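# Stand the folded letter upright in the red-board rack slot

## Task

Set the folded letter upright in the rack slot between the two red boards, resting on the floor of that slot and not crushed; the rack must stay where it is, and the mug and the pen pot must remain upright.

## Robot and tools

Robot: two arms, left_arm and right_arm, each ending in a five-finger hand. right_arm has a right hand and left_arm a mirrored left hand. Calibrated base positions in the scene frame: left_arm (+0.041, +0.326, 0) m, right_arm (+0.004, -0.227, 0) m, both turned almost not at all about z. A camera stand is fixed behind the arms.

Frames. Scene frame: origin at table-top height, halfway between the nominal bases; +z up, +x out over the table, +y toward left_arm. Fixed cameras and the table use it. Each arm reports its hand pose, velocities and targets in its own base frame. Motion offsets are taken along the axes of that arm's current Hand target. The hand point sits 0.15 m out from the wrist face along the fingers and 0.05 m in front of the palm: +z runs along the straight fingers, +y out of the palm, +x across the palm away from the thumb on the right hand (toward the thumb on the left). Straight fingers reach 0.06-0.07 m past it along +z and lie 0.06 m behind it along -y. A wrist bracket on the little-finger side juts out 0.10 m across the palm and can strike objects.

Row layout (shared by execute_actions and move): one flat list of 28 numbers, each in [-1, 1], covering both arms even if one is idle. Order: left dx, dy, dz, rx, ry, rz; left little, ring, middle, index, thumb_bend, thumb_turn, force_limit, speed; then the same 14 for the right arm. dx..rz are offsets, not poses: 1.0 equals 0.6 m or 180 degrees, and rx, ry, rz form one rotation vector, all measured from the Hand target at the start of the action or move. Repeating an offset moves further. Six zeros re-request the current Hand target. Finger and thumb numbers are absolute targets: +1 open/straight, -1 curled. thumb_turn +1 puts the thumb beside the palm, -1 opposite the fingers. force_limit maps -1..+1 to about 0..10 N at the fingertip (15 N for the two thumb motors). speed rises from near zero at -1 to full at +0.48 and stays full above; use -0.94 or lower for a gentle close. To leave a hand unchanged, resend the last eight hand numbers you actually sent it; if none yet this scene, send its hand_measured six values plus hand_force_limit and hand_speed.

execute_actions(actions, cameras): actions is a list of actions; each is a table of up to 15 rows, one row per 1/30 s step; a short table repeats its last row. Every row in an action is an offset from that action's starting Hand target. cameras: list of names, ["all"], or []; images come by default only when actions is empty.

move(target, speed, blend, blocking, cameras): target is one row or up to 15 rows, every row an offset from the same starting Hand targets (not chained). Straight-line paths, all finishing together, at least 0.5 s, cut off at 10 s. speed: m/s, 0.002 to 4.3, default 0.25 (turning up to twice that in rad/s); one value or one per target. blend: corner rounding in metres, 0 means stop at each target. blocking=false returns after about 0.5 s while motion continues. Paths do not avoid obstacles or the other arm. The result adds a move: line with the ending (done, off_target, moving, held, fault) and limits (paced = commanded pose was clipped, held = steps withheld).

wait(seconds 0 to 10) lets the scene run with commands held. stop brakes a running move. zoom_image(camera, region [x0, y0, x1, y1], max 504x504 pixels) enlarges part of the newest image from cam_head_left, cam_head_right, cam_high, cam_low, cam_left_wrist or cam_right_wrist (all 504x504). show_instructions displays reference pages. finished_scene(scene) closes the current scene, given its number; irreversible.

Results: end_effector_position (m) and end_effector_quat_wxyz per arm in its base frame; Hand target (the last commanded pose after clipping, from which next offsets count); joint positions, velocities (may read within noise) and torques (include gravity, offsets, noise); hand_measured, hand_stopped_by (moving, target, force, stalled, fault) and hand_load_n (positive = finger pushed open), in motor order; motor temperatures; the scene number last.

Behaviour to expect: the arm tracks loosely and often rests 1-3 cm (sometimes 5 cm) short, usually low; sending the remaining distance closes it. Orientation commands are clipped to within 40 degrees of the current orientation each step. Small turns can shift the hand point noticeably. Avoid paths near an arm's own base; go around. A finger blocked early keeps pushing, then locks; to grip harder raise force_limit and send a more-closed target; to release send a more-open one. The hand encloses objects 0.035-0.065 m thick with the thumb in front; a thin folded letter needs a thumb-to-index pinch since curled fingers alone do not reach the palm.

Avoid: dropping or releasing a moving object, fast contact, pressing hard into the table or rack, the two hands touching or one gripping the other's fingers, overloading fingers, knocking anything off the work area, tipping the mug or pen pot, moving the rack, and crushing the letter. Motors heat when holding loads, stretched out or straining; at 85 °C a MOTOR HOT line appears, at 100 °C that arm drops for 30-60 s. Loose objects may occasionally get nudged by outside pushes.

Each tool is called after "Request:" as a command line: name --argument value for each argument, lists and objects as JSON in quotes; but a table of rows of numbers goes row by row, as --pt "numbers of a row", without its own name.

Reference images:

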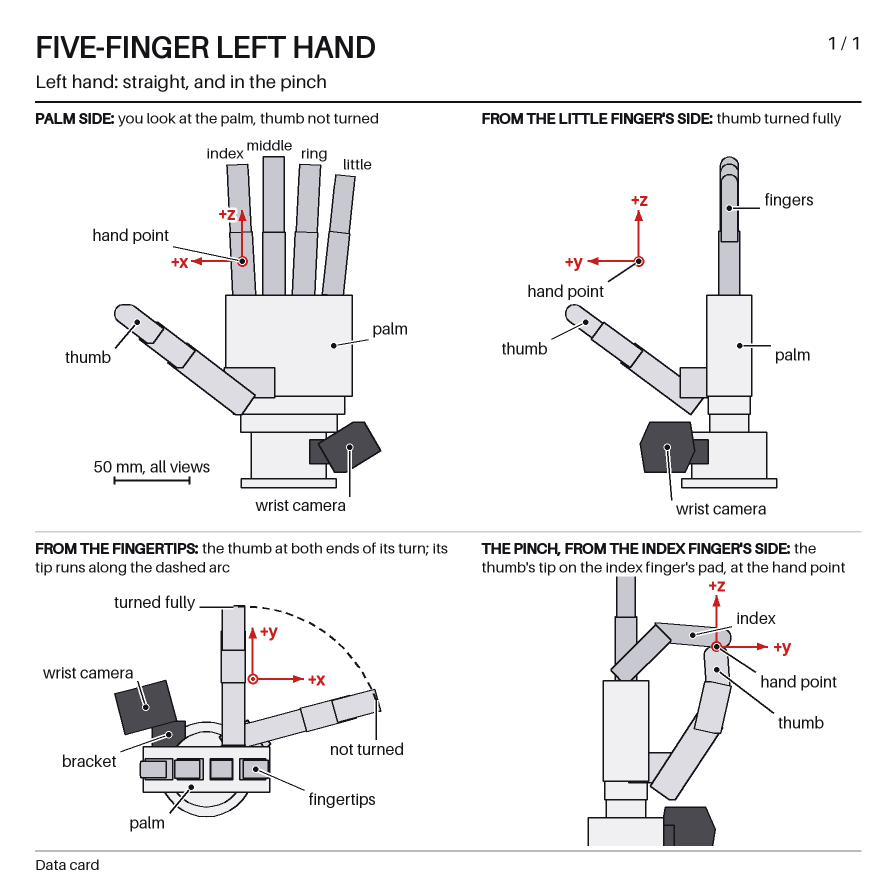

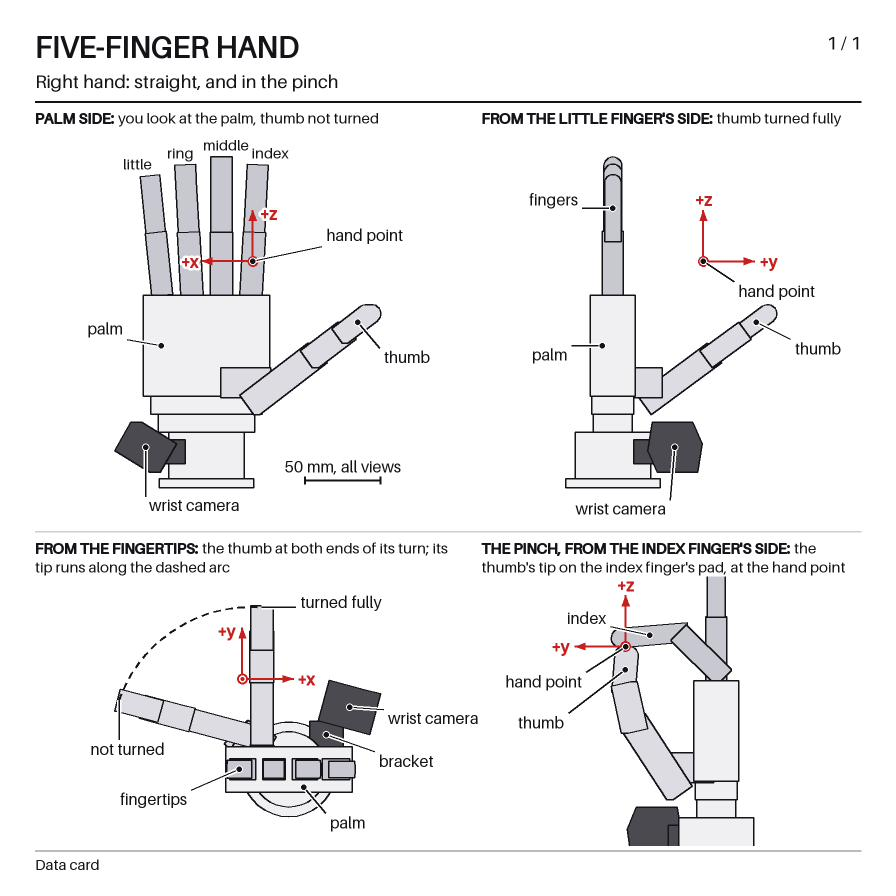

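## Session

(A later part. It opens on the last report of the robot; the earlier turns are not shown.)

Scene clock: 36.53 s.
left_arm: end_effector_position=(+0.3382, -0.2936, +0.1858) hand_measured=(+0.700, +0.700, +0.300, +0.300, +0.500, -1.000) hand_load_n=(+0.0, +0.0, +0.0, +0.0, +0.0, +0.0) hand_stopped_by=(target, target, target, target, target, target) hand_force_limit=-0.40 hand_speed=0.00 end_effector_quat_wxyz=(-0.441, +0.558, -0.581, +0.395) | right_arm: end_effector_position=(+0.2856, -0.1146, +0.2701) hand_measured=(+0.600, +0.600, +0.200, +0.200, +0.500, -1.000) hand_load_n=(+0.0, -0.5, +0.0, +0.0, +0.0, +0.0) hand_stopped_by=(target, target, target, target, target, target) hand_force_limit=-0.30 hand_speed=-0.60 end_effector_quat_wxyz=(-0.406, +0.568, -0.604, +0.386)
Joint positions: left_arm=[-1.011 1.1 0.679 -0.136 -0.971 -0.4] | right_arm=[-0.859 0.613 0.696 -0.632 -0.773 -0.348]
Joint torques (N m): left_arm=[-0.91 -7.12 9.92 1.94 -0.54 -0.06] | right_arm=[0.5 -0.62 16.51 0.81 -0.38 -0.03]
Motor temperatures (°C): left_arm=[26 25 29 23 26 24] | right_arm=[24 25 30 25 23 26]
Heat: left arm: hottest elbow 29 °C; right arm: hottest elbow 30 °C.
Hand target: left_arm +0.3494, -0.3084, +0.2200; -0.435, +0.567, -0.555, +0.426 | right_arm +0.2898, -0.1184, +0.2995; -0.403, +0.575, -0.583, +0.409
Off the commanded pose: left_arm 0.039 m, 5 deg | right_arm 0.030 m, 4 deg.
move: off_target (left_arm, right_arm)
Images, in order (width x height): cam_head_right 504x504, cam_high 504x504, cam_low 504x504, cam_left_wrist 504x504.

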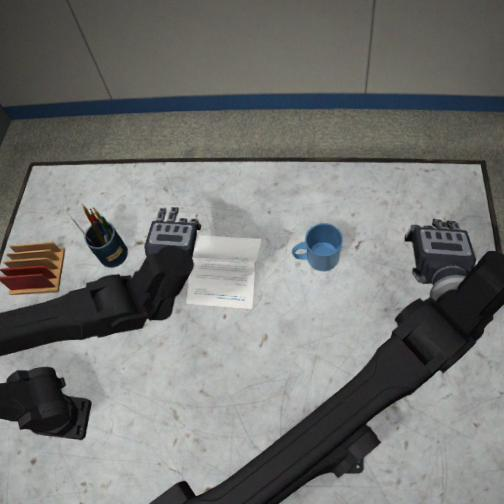

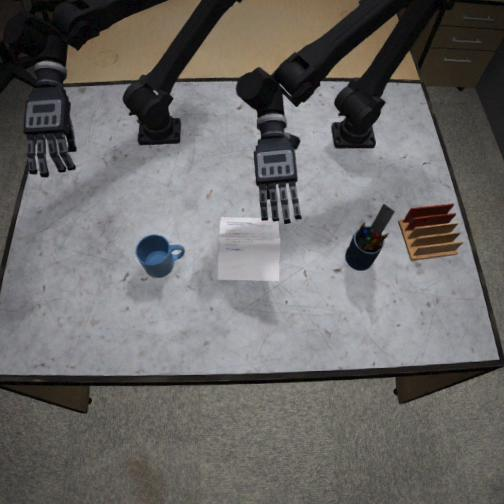

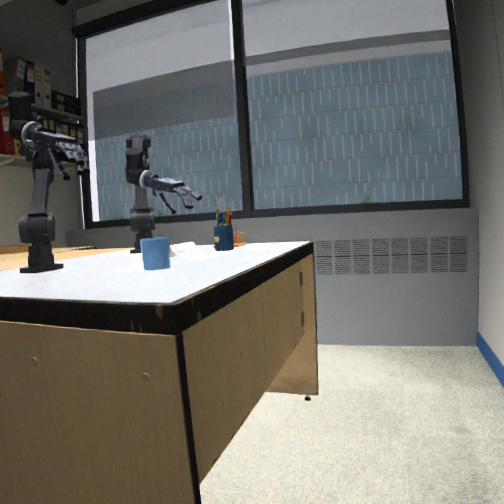

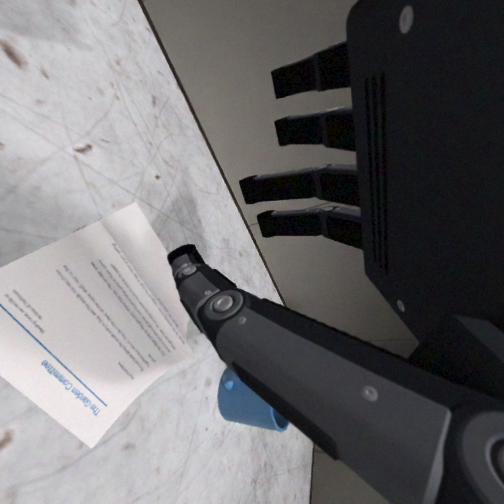

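Request:
move --target '[0.0485,0.1833,0.0888,-0.1666,0.0282,0.0164,0.7,0.7,0.15,0.15,0.4,-1,-0.4,0,0,0,0,0,0,0,0.6,0.6,0.2,0.2,0.5,-1,-0.3,-0.6]' --speed 0.2 --cameras '["cam_high","cam_low","cam_head_right","cam_left_wrist"]'

Request:
zoom_image --camera "cam_low" --region '[130, 170, 250, 290]'

Request:
zoom_image --camera "cam_high" --region '[200, 190, 300, 290]'

Request:
zoom_image --camera "cam_head_right" --region '[160, 190, 280, 310]'

Scene clock: 38.97 s.
left_arm: end_effector_position=(+0.3565, -0.3211, +0.0759) hand_measured=(+0.700, +0.700, +0.150, +0.150, +0.400, -1.000) hand_load_n=(+0.0, +0.0, +0.0, +0.0, +0.0, +0.0) hand_stopped_by=(target, target, target, target, target, target) hand_force_limit=-0.40 hand_speed=0.00 end_effector_quat_wxyz=(+0.261, -0.622, +0.691, -0.259) | right_arm: end_effector_position=(+0.2856, -0.1146, +0.2700) hand_measured=(+0.600, +0.600, +0.200, +0.200, +0.500, -1.000) hand_load_n=(+0.0, -0.5, +0.0, +0.0, +0.0, +0.0) hand_stopped_by=(target, target, target, target, target, target) hand_force_limit=-0.30 hand_speed=-0.60 end_effector_quat_wxyz=(-0.405, +0.568, -0.604, +0.386)
Joint positions: left_arm=[-0.819 1.403 0.871 -0.448 -0.497 -0.56] | right_arm=[-0.859 0.613 0.696 -0.632 -0.773 -0.349]
Joint torques (N m): left_arm=[-0.67 -11.28 9.8 0.79 -0.24 -0.08] | right_arm=[0.56 -0.56 16.49 0.8 -0.38 -0.04]
Heat: left arm: hottest elbow 29 °C; right arm: hottest elbow 31 °C.
Hand target: left_arm +0.3731, -0.3369, +0.1001; +0.260, -0.626, +0.679, -0.281 | right_arm +0.2898, -0.1184, +0.2995; -0.403, +0.575, -0.583, +0.409
Off the commanded pose: left_arm 0.033 m, 3 deg | right_arm 0.030 m, 4 deg.
move: off_target (left_arm, right_arm)
Images, in order (width x height): cam_head_right 504x504, cam_high 504x504, cam_low 504x504, cam_left_wrist 504x504.

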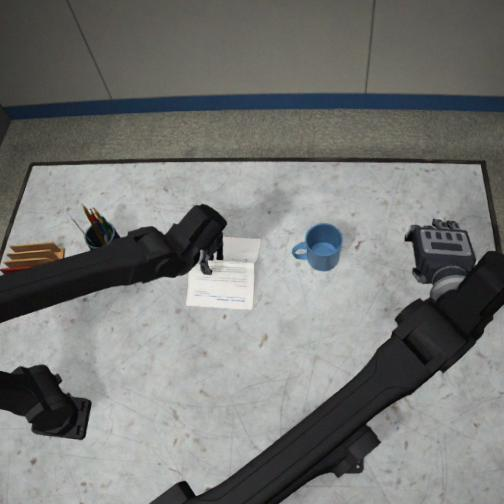

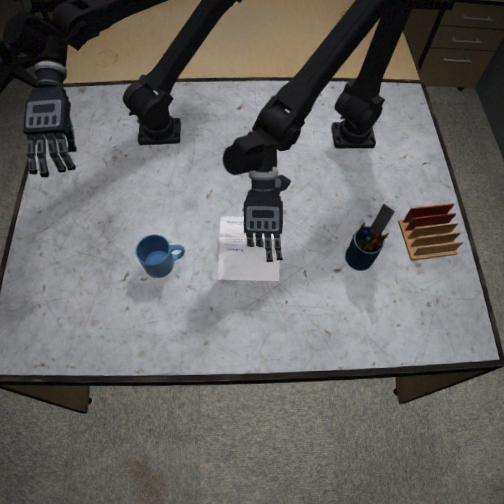

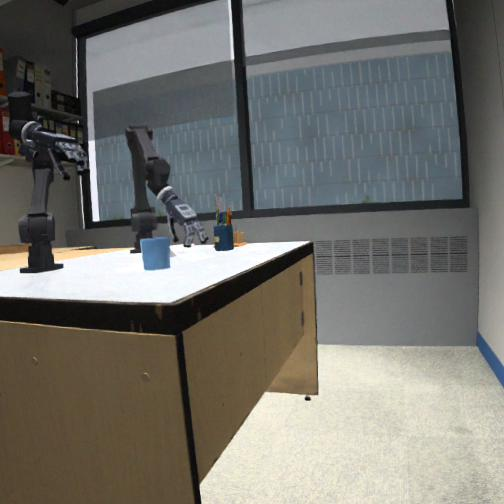

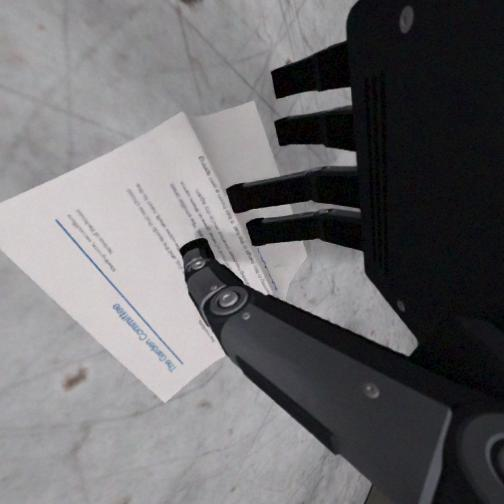

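Scaled by 4.200 from the camera's 504x504 image, which has a finer 720x720 frame.

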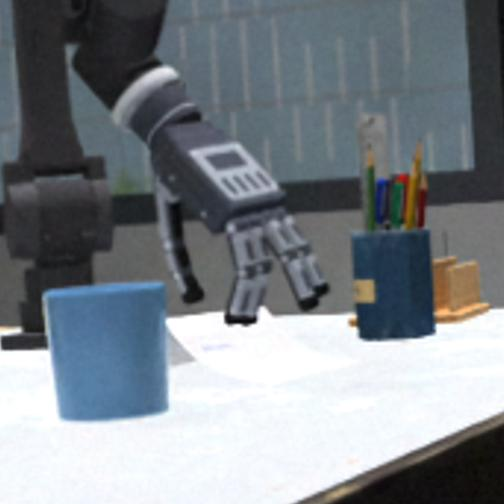

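Scaled by 5.040 from the camera's 504x504 image, which has a finer 720x720 frame.

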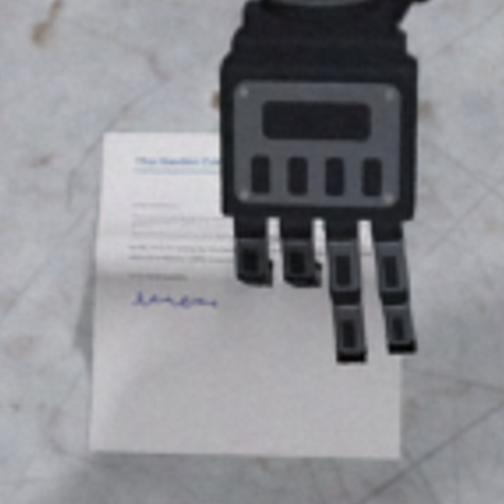

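Scaled by 4.200 from the camera's 504x504 image, which has a finer 720x720 frame.

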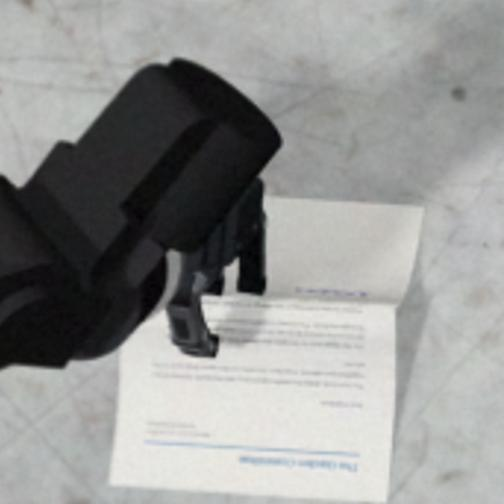

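Request:
move --target '[0,0.0613,0.066,0,0,0,0.7,0.7,0.15,0.15,0.4,-1,-0.4,0,0,0,0,0,0,0,0.6,0.6,0.2,0.2,0.5,-1,-0.3,-0.6]' --speed 0.08 --cameras '["cam_high","cam_low","cam_head_right","cam_left_wrist"]'

Request:
zoom_image --camera "cam_low" --region '[130, 170, 250, 290]'

Request:
zoom_image --camera "cam_high" --region '[200, 190, 300, 290]'

Request:
zoom_image --camera "cam_head_right" --region '[160, 190, 280, 310]'

Scene clock: 40.40 s.
left_arm: end_effector_position=(+0.3725, -0.3377, +0.0477) hand_measured=(+0.700, +0.700, +0.150, +0.150, +0.400, -1.000) hand_load_n=(+0.0, +0.0, +0.0, +0.0, +0.0, +0.0) hand_stopped_by=(target, target, target, target, target, target) hand_force_limit=-0.40 hand_speed=0.00 end_effector_quat_wxyz=(+0.261, -0.623, +0.683, -0.278) | right_arm: end_effector_position=(+0.2856, -0.1146, +0.2700) hand_measured=(+0.600, +0.600, +0.200, +0.200, +0.500, -1.000) hand_load_n=(+0.0, +0.0, +0.5, +0.0, +0.0, +0.0) hand_stopped_by=(target, target, target, target, target, target) hand_force_limit=-0.30 hand_speed=-0.60 end_effector_quat_wxyz=(-0.405, +0.568, -0.604, +0.386)
Joint positions: left_arm=[-0.817 1.492 0.861 -0.308 -0.495 -0.561] | right_arm=[-0.859 0.613 0.696 -0.632 -0.773 -0.349]
Joint torques (N m): left_arm=[-0.38 -11.4 5.14 1.7 -0.22 -0.05] | right_arm=[0.62 -0.56 16.49 0.79 -0.37 -0.04]
Heat: left arm: hottest elbow 29 °C; right arm: hottest elbow 31 °C.
Hand target: left_arm +0.3749, -0.3371, +0.0461; +0.259, -0.626, +0.679, -0.281 | right_arm +0.2898, -0.1184, +0.2995; -0.403, +0.575, -0.583, +0.409
Off the commanded pose: left_arm 0.003 m, 1 deg | right_arm 0.030 m, 4 deg.
move: off_target (right_arm)
Images, in order (width x height): cam_head_right 504x504, cam_high 504x504, cam_low 504x504, cam_left_wrist 504x504.

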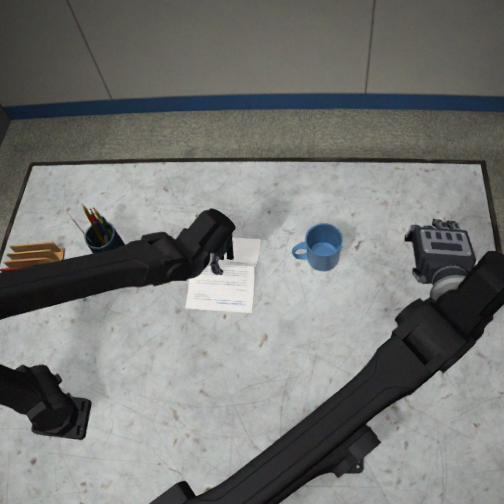

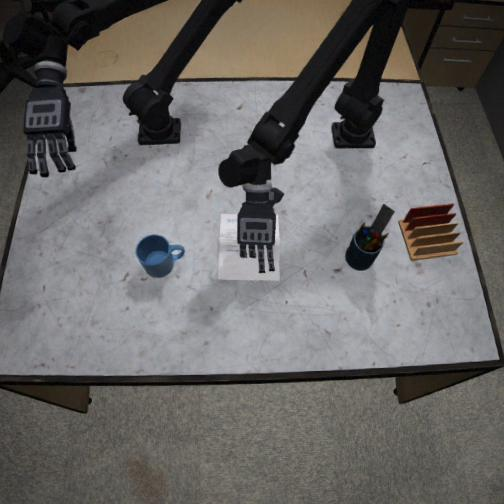

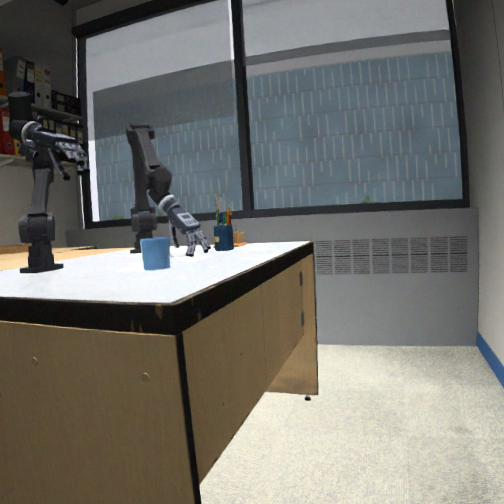

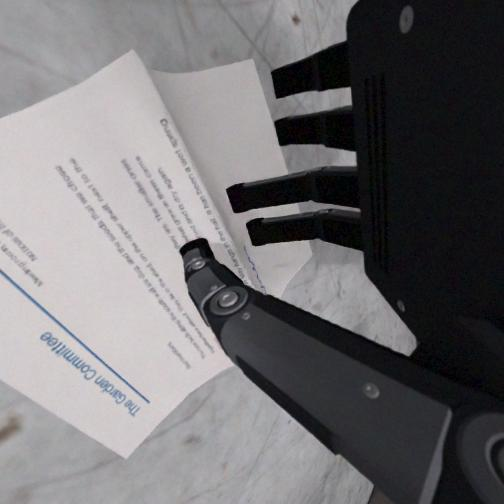

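Scaled by 4.200 from the camera's 504x504 image, which has a finer 720x720 frame.

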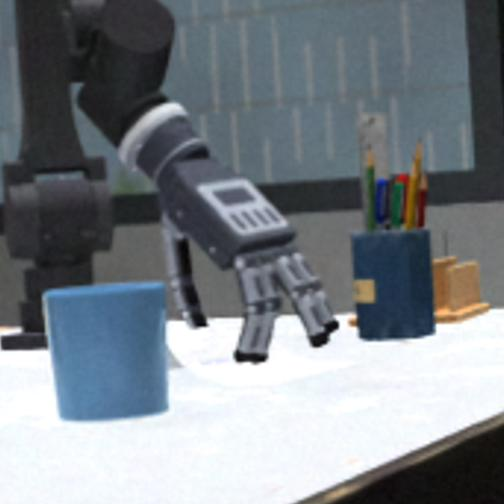

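Scaled by 5.040 from the camera's 504x504 image, which has a finer 720x720 frame.

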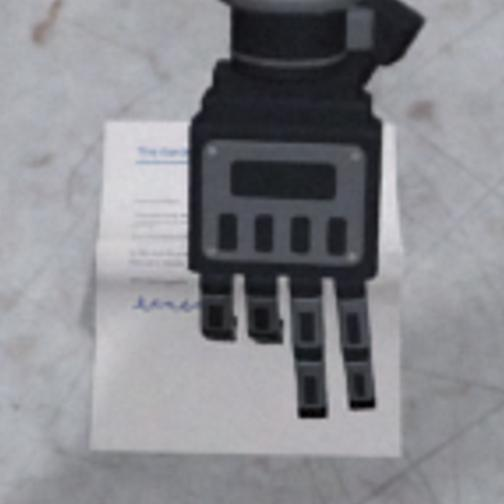

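Scaled by 4.200 from the camera's 504x504 image, which has a finer 720x720 frame.

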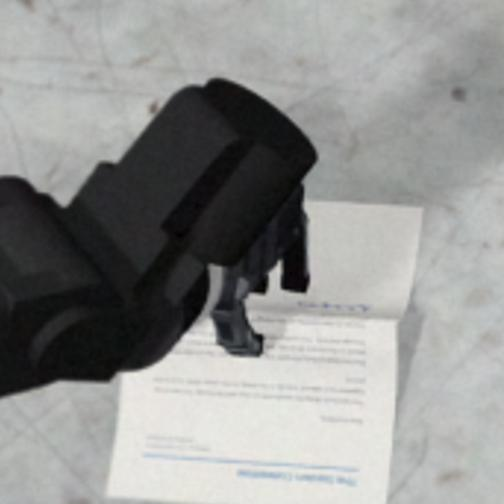

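Request:
zoom_image --camera "cam_left_wrist" --region '[110, 40, 330, 320]'

Scaled by 1.800 from the camera's 504x504 image, which has a finer 720x720 frame.

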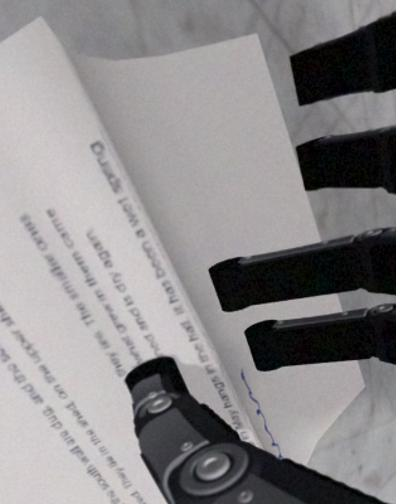

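Request:
move --target '[0,0,0,0,0,0,0.7,0.7,-0.5,-0.5,0.05,-1,-0.3,-0.75,0,0,0,0,0,0,0.6,0.6,0.2,0.2,0.5,-1,-0.3,-0.6]' --speed 0.08 --cameras '["cam_high","cam_low","cam_left_wrist"]'

Request:
zoom_image --camera "cam_high" --region '[200, 190, 300, 290]'

Request:
zoom_image --camera "cam_left_wrist" --region '[110, 40, 330, 320]'

Scene clock: 41.67 s.
left_arm: end_effector_position=(+0.3725, -0.3377, +0.0477) hand_measured=(+0.700, +0.700, -0.260, -0.284, +0.190, -1.000) hand_load_n=(+0.0, +0.0, +10.5, +5.5, +5.5, +0.0) hand_stopped_by=(target, target, force, force, force, target) hand_force_limit=-0.30 hand_speed=-0.75 end_effector_quat_wxyz=(+0.261, -0.623, +0.683, -0.278) | right_arm: end_effector_position=(+0.2856, -0.1146, +0.2700) hand_measured=(+0.600, +0.600, +0.200, +0.200, +0.500, -1.000) hand_load_n=(+0.0, +0.0, +0.0, +0.0, +0.0, +0.0) hand_stopped_by=(target, target, target, target, target, target) hand_force_limit=-0.30 hand_speed=-0.60 end_effector_quat_wxyz=(-0.405, +0.568, -0.604, +0.386)
Joint positions: left_arm=[-0.817 1.492 0.861 -0.308 -0.495 -0.561] | right_arm=[-0.859 0.613 0.696 -0.632 -0.773 -0.349]
Joint torques (N m): left_arm=[-0.5 -11.22 5.2 1.7 -0.24 -0.05] | right_arm=[0.56 -0.5 16.5 0.83 -0.38 -0.04]
Heat: left arm: hottest elbow 29 °C; right arm: hottest elbow 32 °C.
Hand target: left_arm +0.3750, -0.3371, +0.0461; +0.259, -0.626, +0.679, -0.281 | right_arm +0.2898, -0.1184, +0.2995; -0.403, +0.575, -0.583, +0.409
Off the commanded pose: left_arm 0.003 m, 1 deg | right_arm 0.030 m, 4 deg.
move: off_target (right_arm)
Images, in order (width x height): cam_high 504x504, cam_low 504x504, cam_left_wrist 504x504.

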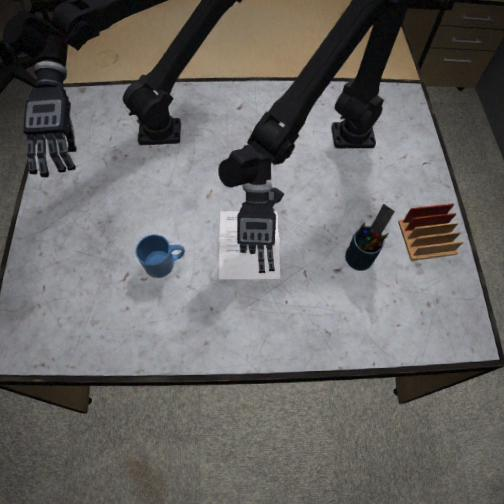

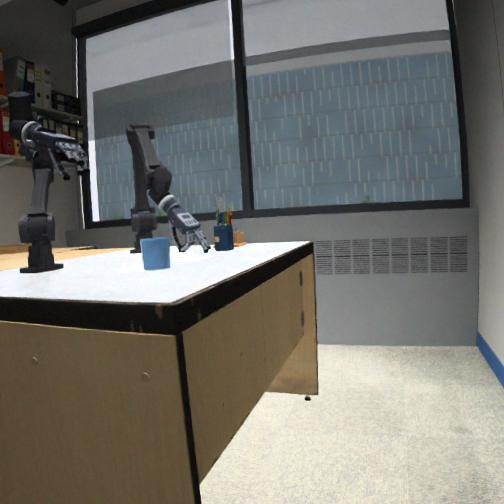

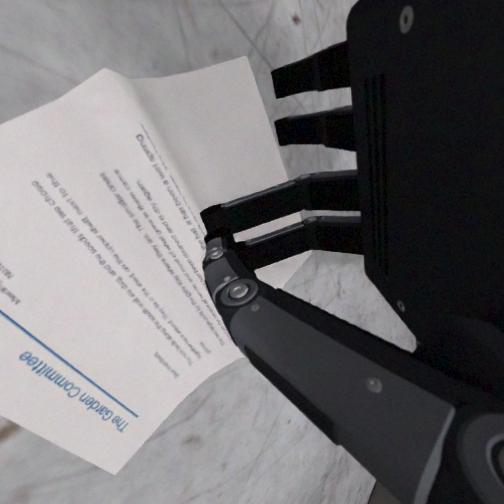

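Scaled by 5.040 from the camera's 504x504 image, which has a finer 720x720 frame.

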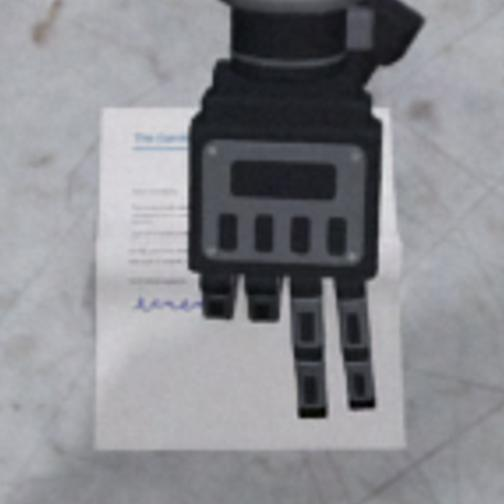

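Scaled by 1.800 from the camera's 504x504 image, which has a finer 720x720 frame.

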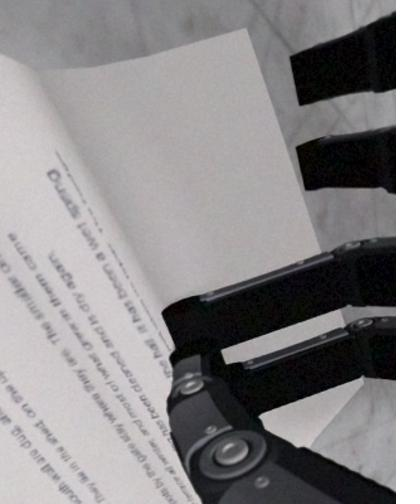

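Request:
move --target '[0,-0.1414,-0.1414,0,0,0,0.7,0.7,-0.5,-0.5,0.05,-1,-0.3,-0.75,0,0,0,0,0,0,0.6,0.6,0.2,0.2,0.5,-1,-0.3,-0.6]' --speed 0.08 --cameras '["cam_high","cam_low","cam_left_wrist"]'

Request:
zoom_image --camera "cam_low" --region '[130, 170, 250, 290]'

Scene clock: 43.77 s.
left_arm: end_effector_position=(+0.3604, -0.3248, +0.1357) hand_measured=(+0.700, +0.700, -0.260, -0.284, +0.190, -1.000) hand_load_n=(+0.0, +0.0, +11.0, +5.5, +5.5, +0.0) hand_stopped_by=(target, target, force, force, force, target) hand_force_limit=-0.30 hand_speed=-0.75 end_effector_quat_wxyz=(+0.260, -0.623, +0.692, -0.255) | right_arm: end_effector_position=(+0.2856, -0.1146, +0.2700) hand_measured=(+0.600, +0.600, +0.200, +0.200, +0.500, -1.000) hand_load_n=(+0.0, +0.0, +0.0, +0.0, +0.0, +0.0) hand_stopped_by=(target, target, target, target, target, target) hand_force_limit=-0.30 hand_speed=-0.60 end_effector_quat_wxyz=(-0.405, +0.568, -0.604, +0.386)
Joint positions: left_arm=[-0.817 1.347 0.993 -0.633 -0.495 -0.561] | right_arm=[-0.859 0.613 0.696 -0.632 -0.773 -0.349]
Joint torques (N m): left_arm=[-0.62 -11.28 9.92 0.73 -0.23 -0.03] | right_arm=[0.56 -0.62 16.5 0.81 -0.37 -0.05]
Heat: left arm: hottest elbow 29 °C; right arm: hottest elbow 32 °C.
Hand target: left_arm +0.3750, -0.3372, +0.1661; +0.259, -0.626, +0.679, -0.281 | right_arm +0.2898, -0.1184, +0.2995; -0.403, +0.575, -0.583, +0.409
Off the commanded pose: left_arm 0.036 m, 3 deg | right_arm 0.030 m, 4 deg.
move: off_target (left_arm, right_arm)
Images, in order (width x height): cam_high 504x504, cam_low 504x504, cam_left_wrist 504x504.

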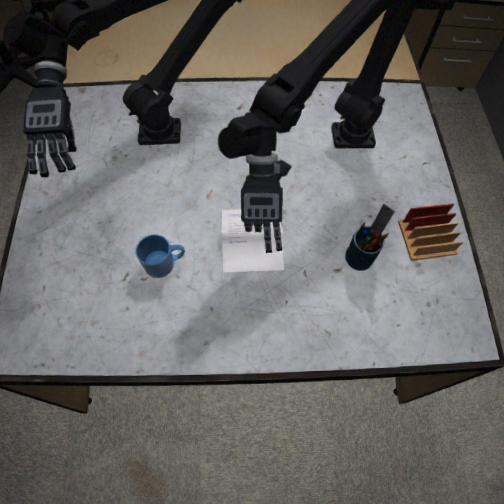

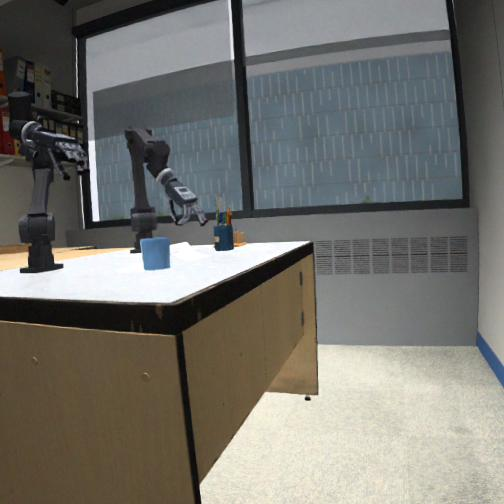

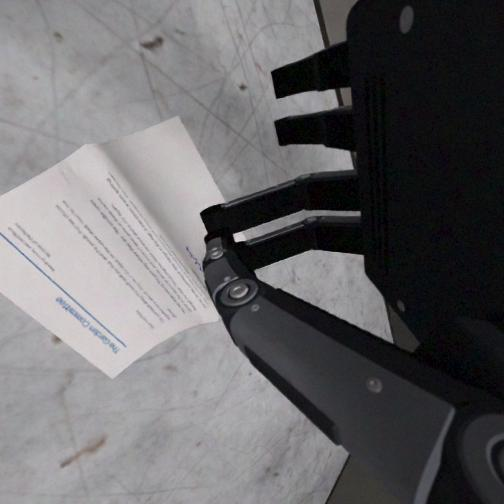

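Scaled by 4.200 from the camera's 504x504 image, which has a finer 720x720 frame.

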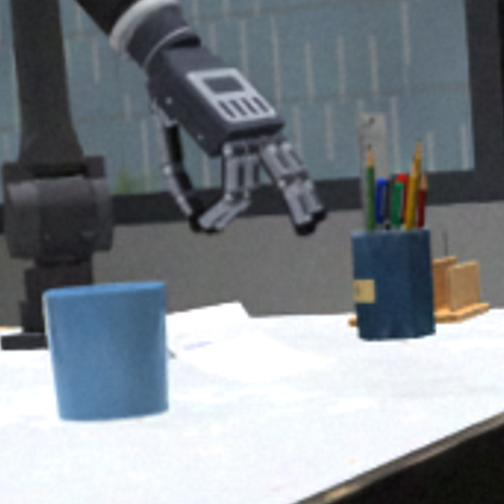

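Request:
zoom_image --camera "cam_high" --region '[200, 190, 300, 290]'

Request:
zoom_image --camera "cam_left_wrist" --region '[0, 100, 280, 380]'

Scaled by 5.040 from the camera's 504x504 image, which has a finer 720x720 frame.

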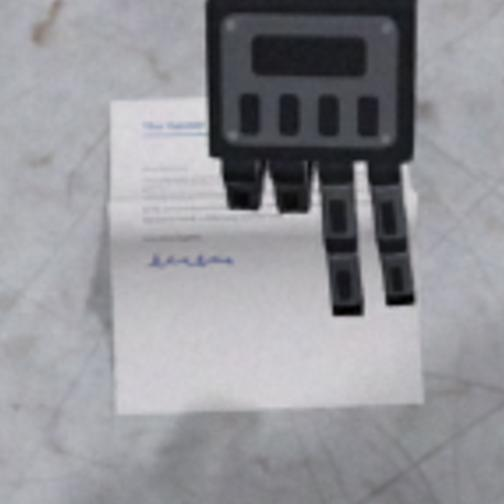

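Scaled by 1.800 from the camera's 504x504 image, which has a finer 720x720 frame.

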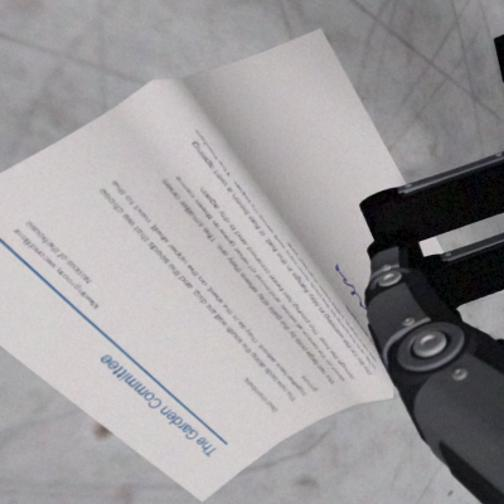

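Request:
move --target '[-0.0117,0.1127,0.043,0.0278,-0.0149,-0.0149,0.7,0.7,0.2,0.2,0.5,-1,-0.3,0,0,0,0,0,0,0,0.6,0.6,0.2,0.2,0.5,-1,-0.3,-0.6]' --speed 0.12 --cameras '["cam_high","cam_low","cam_left_wrist"]'

Request:
zoom_image --camera "cam_high" --region '[200, 190, 300, 290]'

Request:
zoom_image --camera "cam_low" --region '[130, 190, 250, 290]'

Scene clock: 45.60 s.
left_arm: end_effector_position=(+0.3452, -0.3243, +0.0975) hand_measured=(+0.700, +0.700, +0.200, +0.200, +0.500, -1.000) hand_load_n=(+0.0, +0.0, +0.0, +0.0, +0.0, +0.0) hand_stopped_by=(target, target, target, target, target, target) hand_force_limit=-0.30 hand_speed=0.00 end_effector_quat_wxyz=(-0.296, +0.635, -0.650, +0.293) | right_arm: end_effector_position=(+0.2856, -0.1146, +0.2700) hand_measured=(+0.600, +0.600, +0.200, +0.200, +0.500, -1.000) hand_load_n=(+0.0, +0.0, +0.0, -0.5, +0.0, +0.0) hand_stopped_by=(target, target, target, target, target, target) hand_force_limit=-0.30 hand_speed=-0.60 end_effector_quat_wxyz=(-0.405, +0.568, -0.604, +0.386)
Joint positions: left_arm=[-0.889 1.336 0.831 -0.431 -0.625 -0.654] | right_arm=[-0.859 0.613 0.696 -0.632 -0.773 -0.349]
Joint torques (N m): left_arm=[-1.44 -9.41 5.78 1.7 -0.55 -0.05] | right_arm=[0.62 -0.62 16.5 0.81 -0.37 -0.04]
Heat: left arm: hottest elbow 30 °C; right arm: hottest elbow 33 °C.
Hand target: left_arm +0.3461, -0.3277, +0.1000; -0.296, +0.637, -0.645, +0.302 | right_arm +0.2898, -0.1184, +0.2995; -0.403, +0.575, -0.583, +0.409
Off the commanded pose: left_arm 0.004 m, 1 deg | right_arm 0.030 m, 4 deg.
move: off_target (right_arm)
Images, in order (width x height): cam_high 504x504, cam_low 504x504, cam_left_wrist 504x504.

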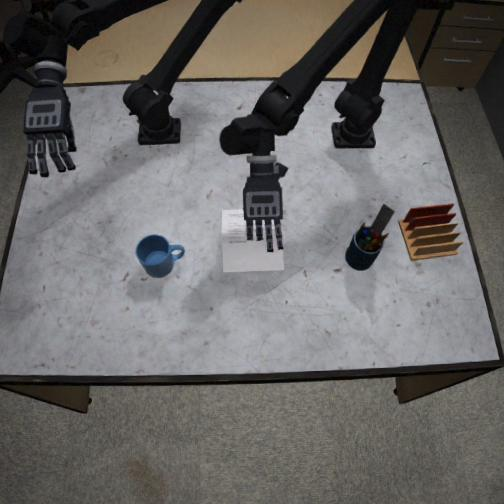

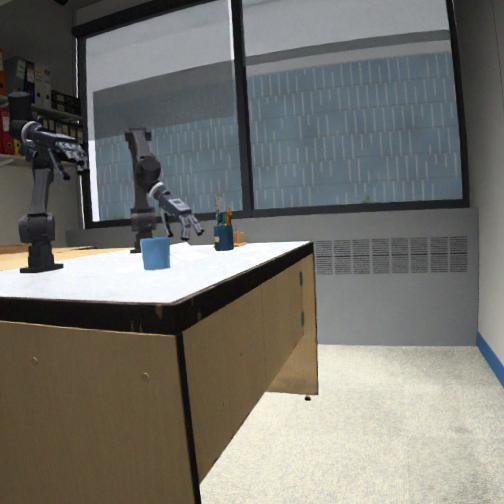

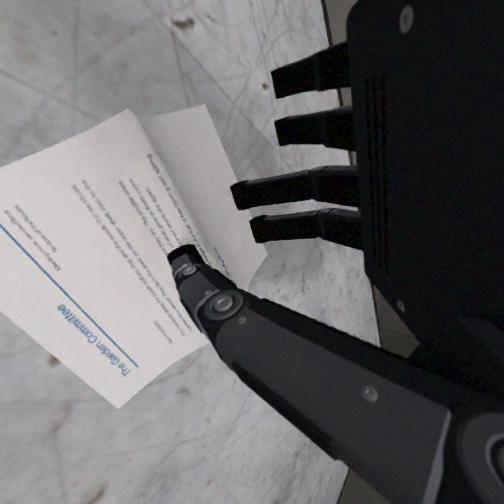

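Scaled by 5.040 from the camera's 504x504 image, which has a finer 720x720 frame.

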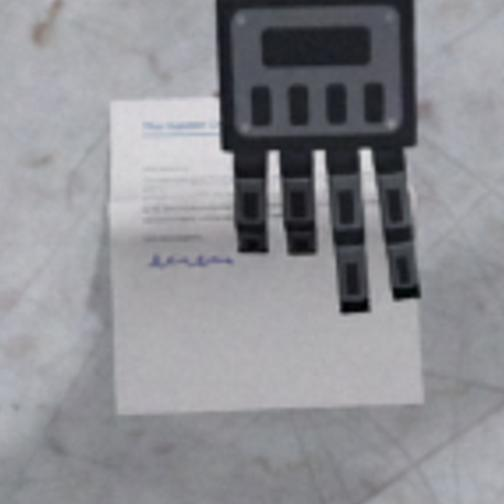

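Scaled by 4.200 from the camera's 504x504 image, which has a finer 720x720 frame.

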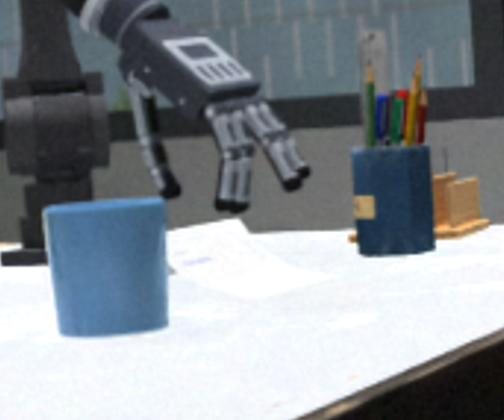

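Request:
move --target '[0.0024,0.0698,0.0673,0,0,0,0.7,0.7,0.2,0.2,0.5,-1,-0.3,0,0,0,0,0,0,0,0.6,0.6,0.2,0.2,0.5,-1,-0.3,-0.6]' --speed 0.08 --cameras '["cam_high","cam_low","cam_left_wrist"]'

Request:
zoom_image --camera "cam_high" --region '[200, 190, 300, 290]'

Request:
zoom_image --camera "cam_low" --region '[130, 190, 250, 290]'

Request:
zoom_image --camera "cam_left_wrist" --region '[50, 40, 330, 320]'

Scene clock: 47.07 s.
left_arm: end_effector_position=(+0.3489, -0.3288, +0.0426) hand_measured=(+0.700, +0.700, +0.200, +0.200, +0.500, -1.000) hand_load_n=(+0.0, +0.0, +0.0, +0.0, +0.0, +0.5) hand_stopped_by=(target, target, target, target, target, target) hand_force_limit=-0.30 hand_speed=0.00 end_effector_quat_wxyz=(-0.296, +0.636, -0.648, +0.298) | right_arm: end_effector_position=(+0.2856, -0.1146, +0.2700) hand_measured=(+0.600, +0.600, +0.200, +0.200, +0.500, -1.000) hand_load_n=(+0.0, +0.0, +0.0, +0.0, +0.0, +0.0) hand_stopped_by=(target, target, target, target, target, target) hand_force_limit=-0.30 hand_speed=-0.60 end_effector_quat_wxyz=(-0.405, +0.568, -0.604, +0.386)
Joint positions: left_arm=[-0.889 1.444 0.761 -0.243 -0.625 -0.655] | right_arm=[-0.859 0.613 0.696 -0.632 -0.773 -0.349]
Joint torques (N m): left_arm=[-0.79 -10.52 4.9 1.76 -0.45 -0.01] | right_arm=[0.5 -0.67 16.5 0.8 -0.37 -0.04]
Heat: left arm: hottest elbow 30 °C; right arm: hottest elbow 34 °C.
Hand target: left_arm +0.3500, -0.3293, +0.0419; -0.296, +0.637, -0.645, +0.302 | right_arm +0.2898, -0.1184, +0.2995; -0.403, +0.575, -0.583, +0.409
Off the commanded pose: left_arm 0.001 m, 1 deg | right_arm 0.030 m, 4 deg.
move: off_target (right_arm)
Images, in order (width x height): cam_high 504x504, cam_low 504x504, cam_left_wrist 504x504.

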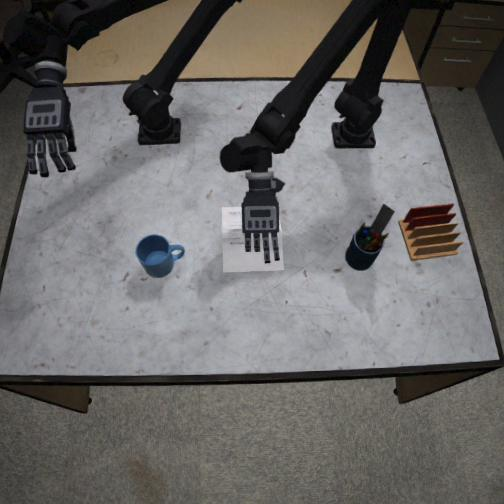

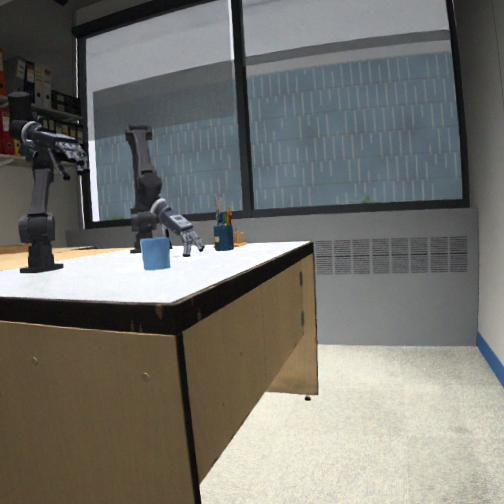

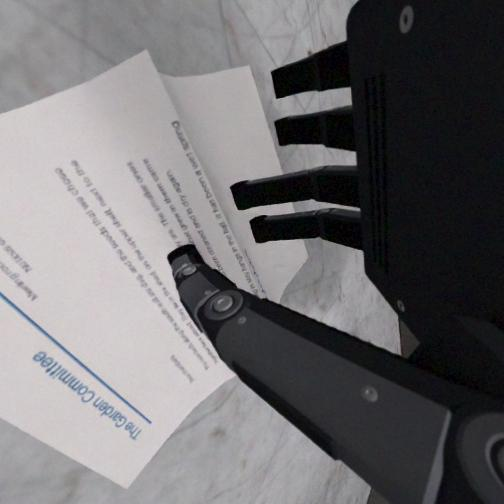

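Scaled by 5.040 from the camera's 504x504 image, which has a finer 720x720 frame.

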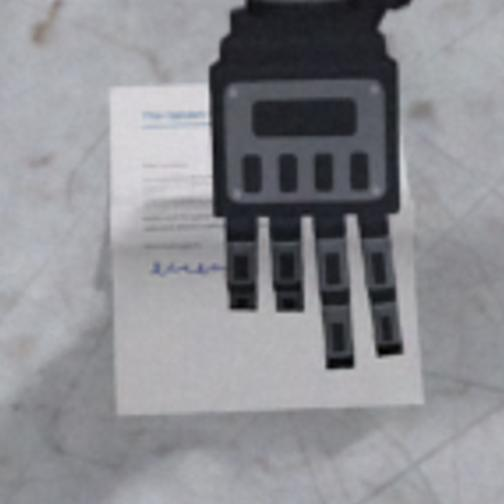

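Scaled by 4.200 from the camera's 504x504 image, which has a finer 720x720 frame.

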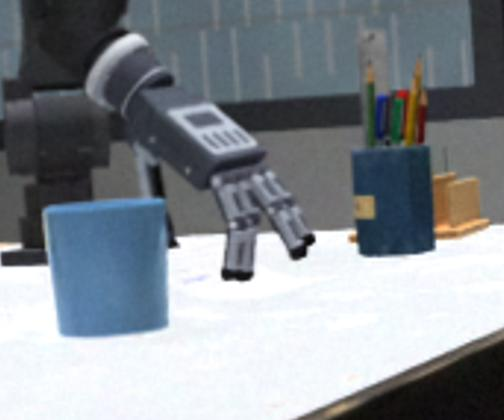

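Scaled by 1.800 from the camera's 504x504 image, which has a finer 720x720 frame.

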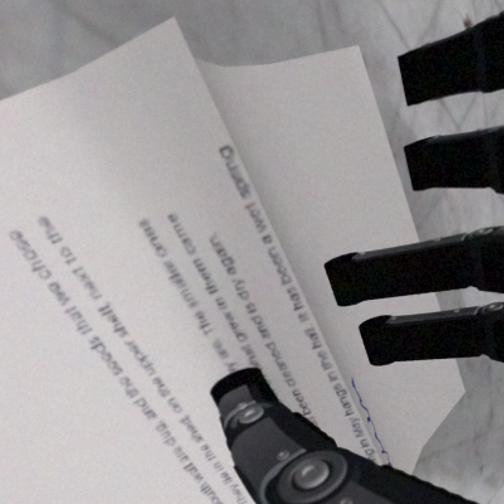

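Request:
move --target '[0,0,0,0,0,0,0.7,0.7,-0.5,-0.5,0.05,-1,-0.3,-0.7,0,0,0,0,0,0,0.6,0.6,0.2,0.2,0.5,-1,-0.3,-0.6]' --speed 0.08 --cameras '["cam_high","cam_left_wrist"]'

Request:
zoom_image --camera "cam_high" --region '[200, 190, 300, 290]'

Request:
zoom_image --camera "cam_left_wrist" --region '[50, 40, 330, 320]'

Scene clock: 48.27 s.
left_arm: end_effector_position=(+0.3489, -0.3288, +0.0426) hand_measured=(+0.700, +0.700, -0.266, -0.320, +0.248, -1.000) hand_load_n=(+0.0, +0.0, +5.5, +9.0, +8.0, +0.0) hand_stopped_by=(target, target, force, force, force, target) hand_force_limit=-0.30 hand_speed=-0.70 end_effector_quat_wxyz=(-0.296, +0.636, -0.648, +0.298) | right_arm: end_effector_position=(+0.2856, -0.1146, +0.2700) hand_measured=(+0.600, +0.600, +0.200, +0.200, +0.500, -1.000) hand_load_n=(+0.0, +0.0, +0.0, +0.0, +0.0, +0.0) hand_stopped_by=(target, target, target, target, target, target) hand_force_limit=-0.30 hand_speed=-0.60 end_effector_quat_wxyz=(-0.405, +0.568, -0.604, +0.386)
Joint positions: left_arm=[-0.889 1.444 0.761 -0.243 -0.625 -0.655] | right_arm=[-0.859 0.613 0.696 -0.632 -0.773 -0.349]
Joint torques (N m): left_arm=[-0.79 -10.05 4.93 1.8 -0.45 -0.02] | right_arm=[0.56 -0.67 16.49 0.8 -0.38 -0.05]
Heat: left arm: hottest elbow 29 °C; right arm: hottest elbow 34 °C.
Hand target: left_arm +0.3500, -0.3293, +0.0419; -0.296, +0.637, -0.645, +0.302 | right_arm +0.2898, -0.1184, +0.2995; -0.403, +0.575, -0.583, +0.409
Off the commanded pose: left_arm 0.001 m, 1 deg | right_arm 0.030 m, 4 deg.
move: off_target (right_arm)
Images, in order (width x height): cam_high 504x504, cam_left_wrist 504x504.

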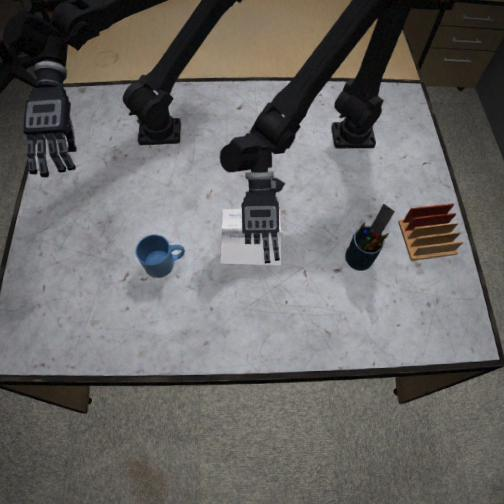

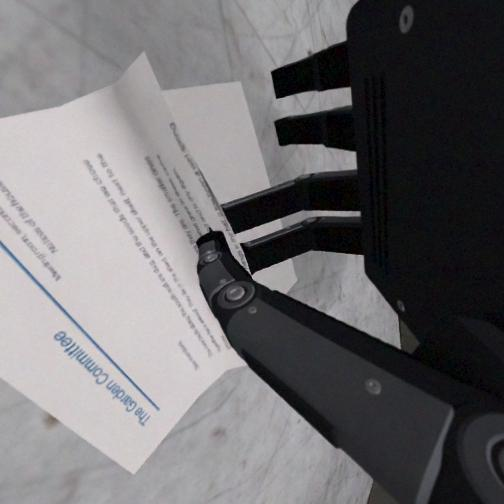

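Scaled by 5.040 from the camera's 504x504 image, which has a finer 720x720 frame.

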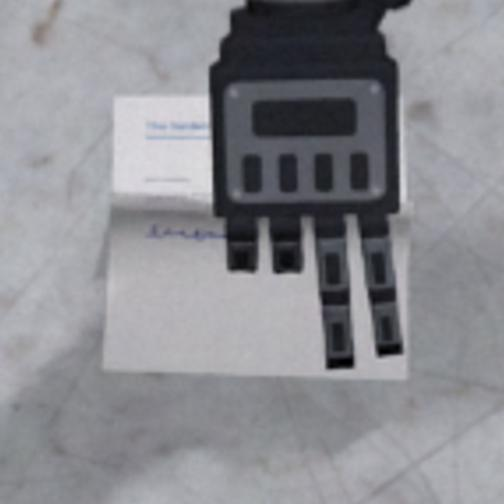

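Scaled by 1.800 from the camera's 504x504 image, which has a finer 720x720 frame.

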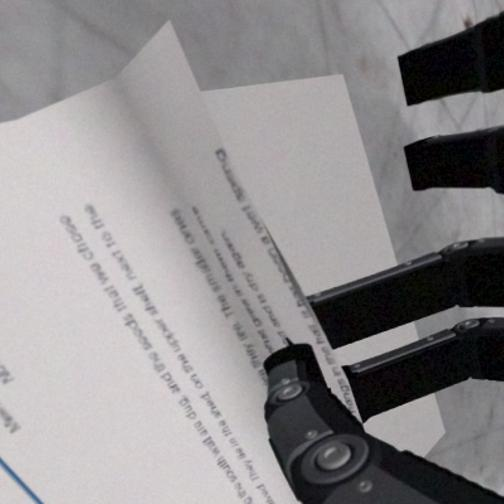

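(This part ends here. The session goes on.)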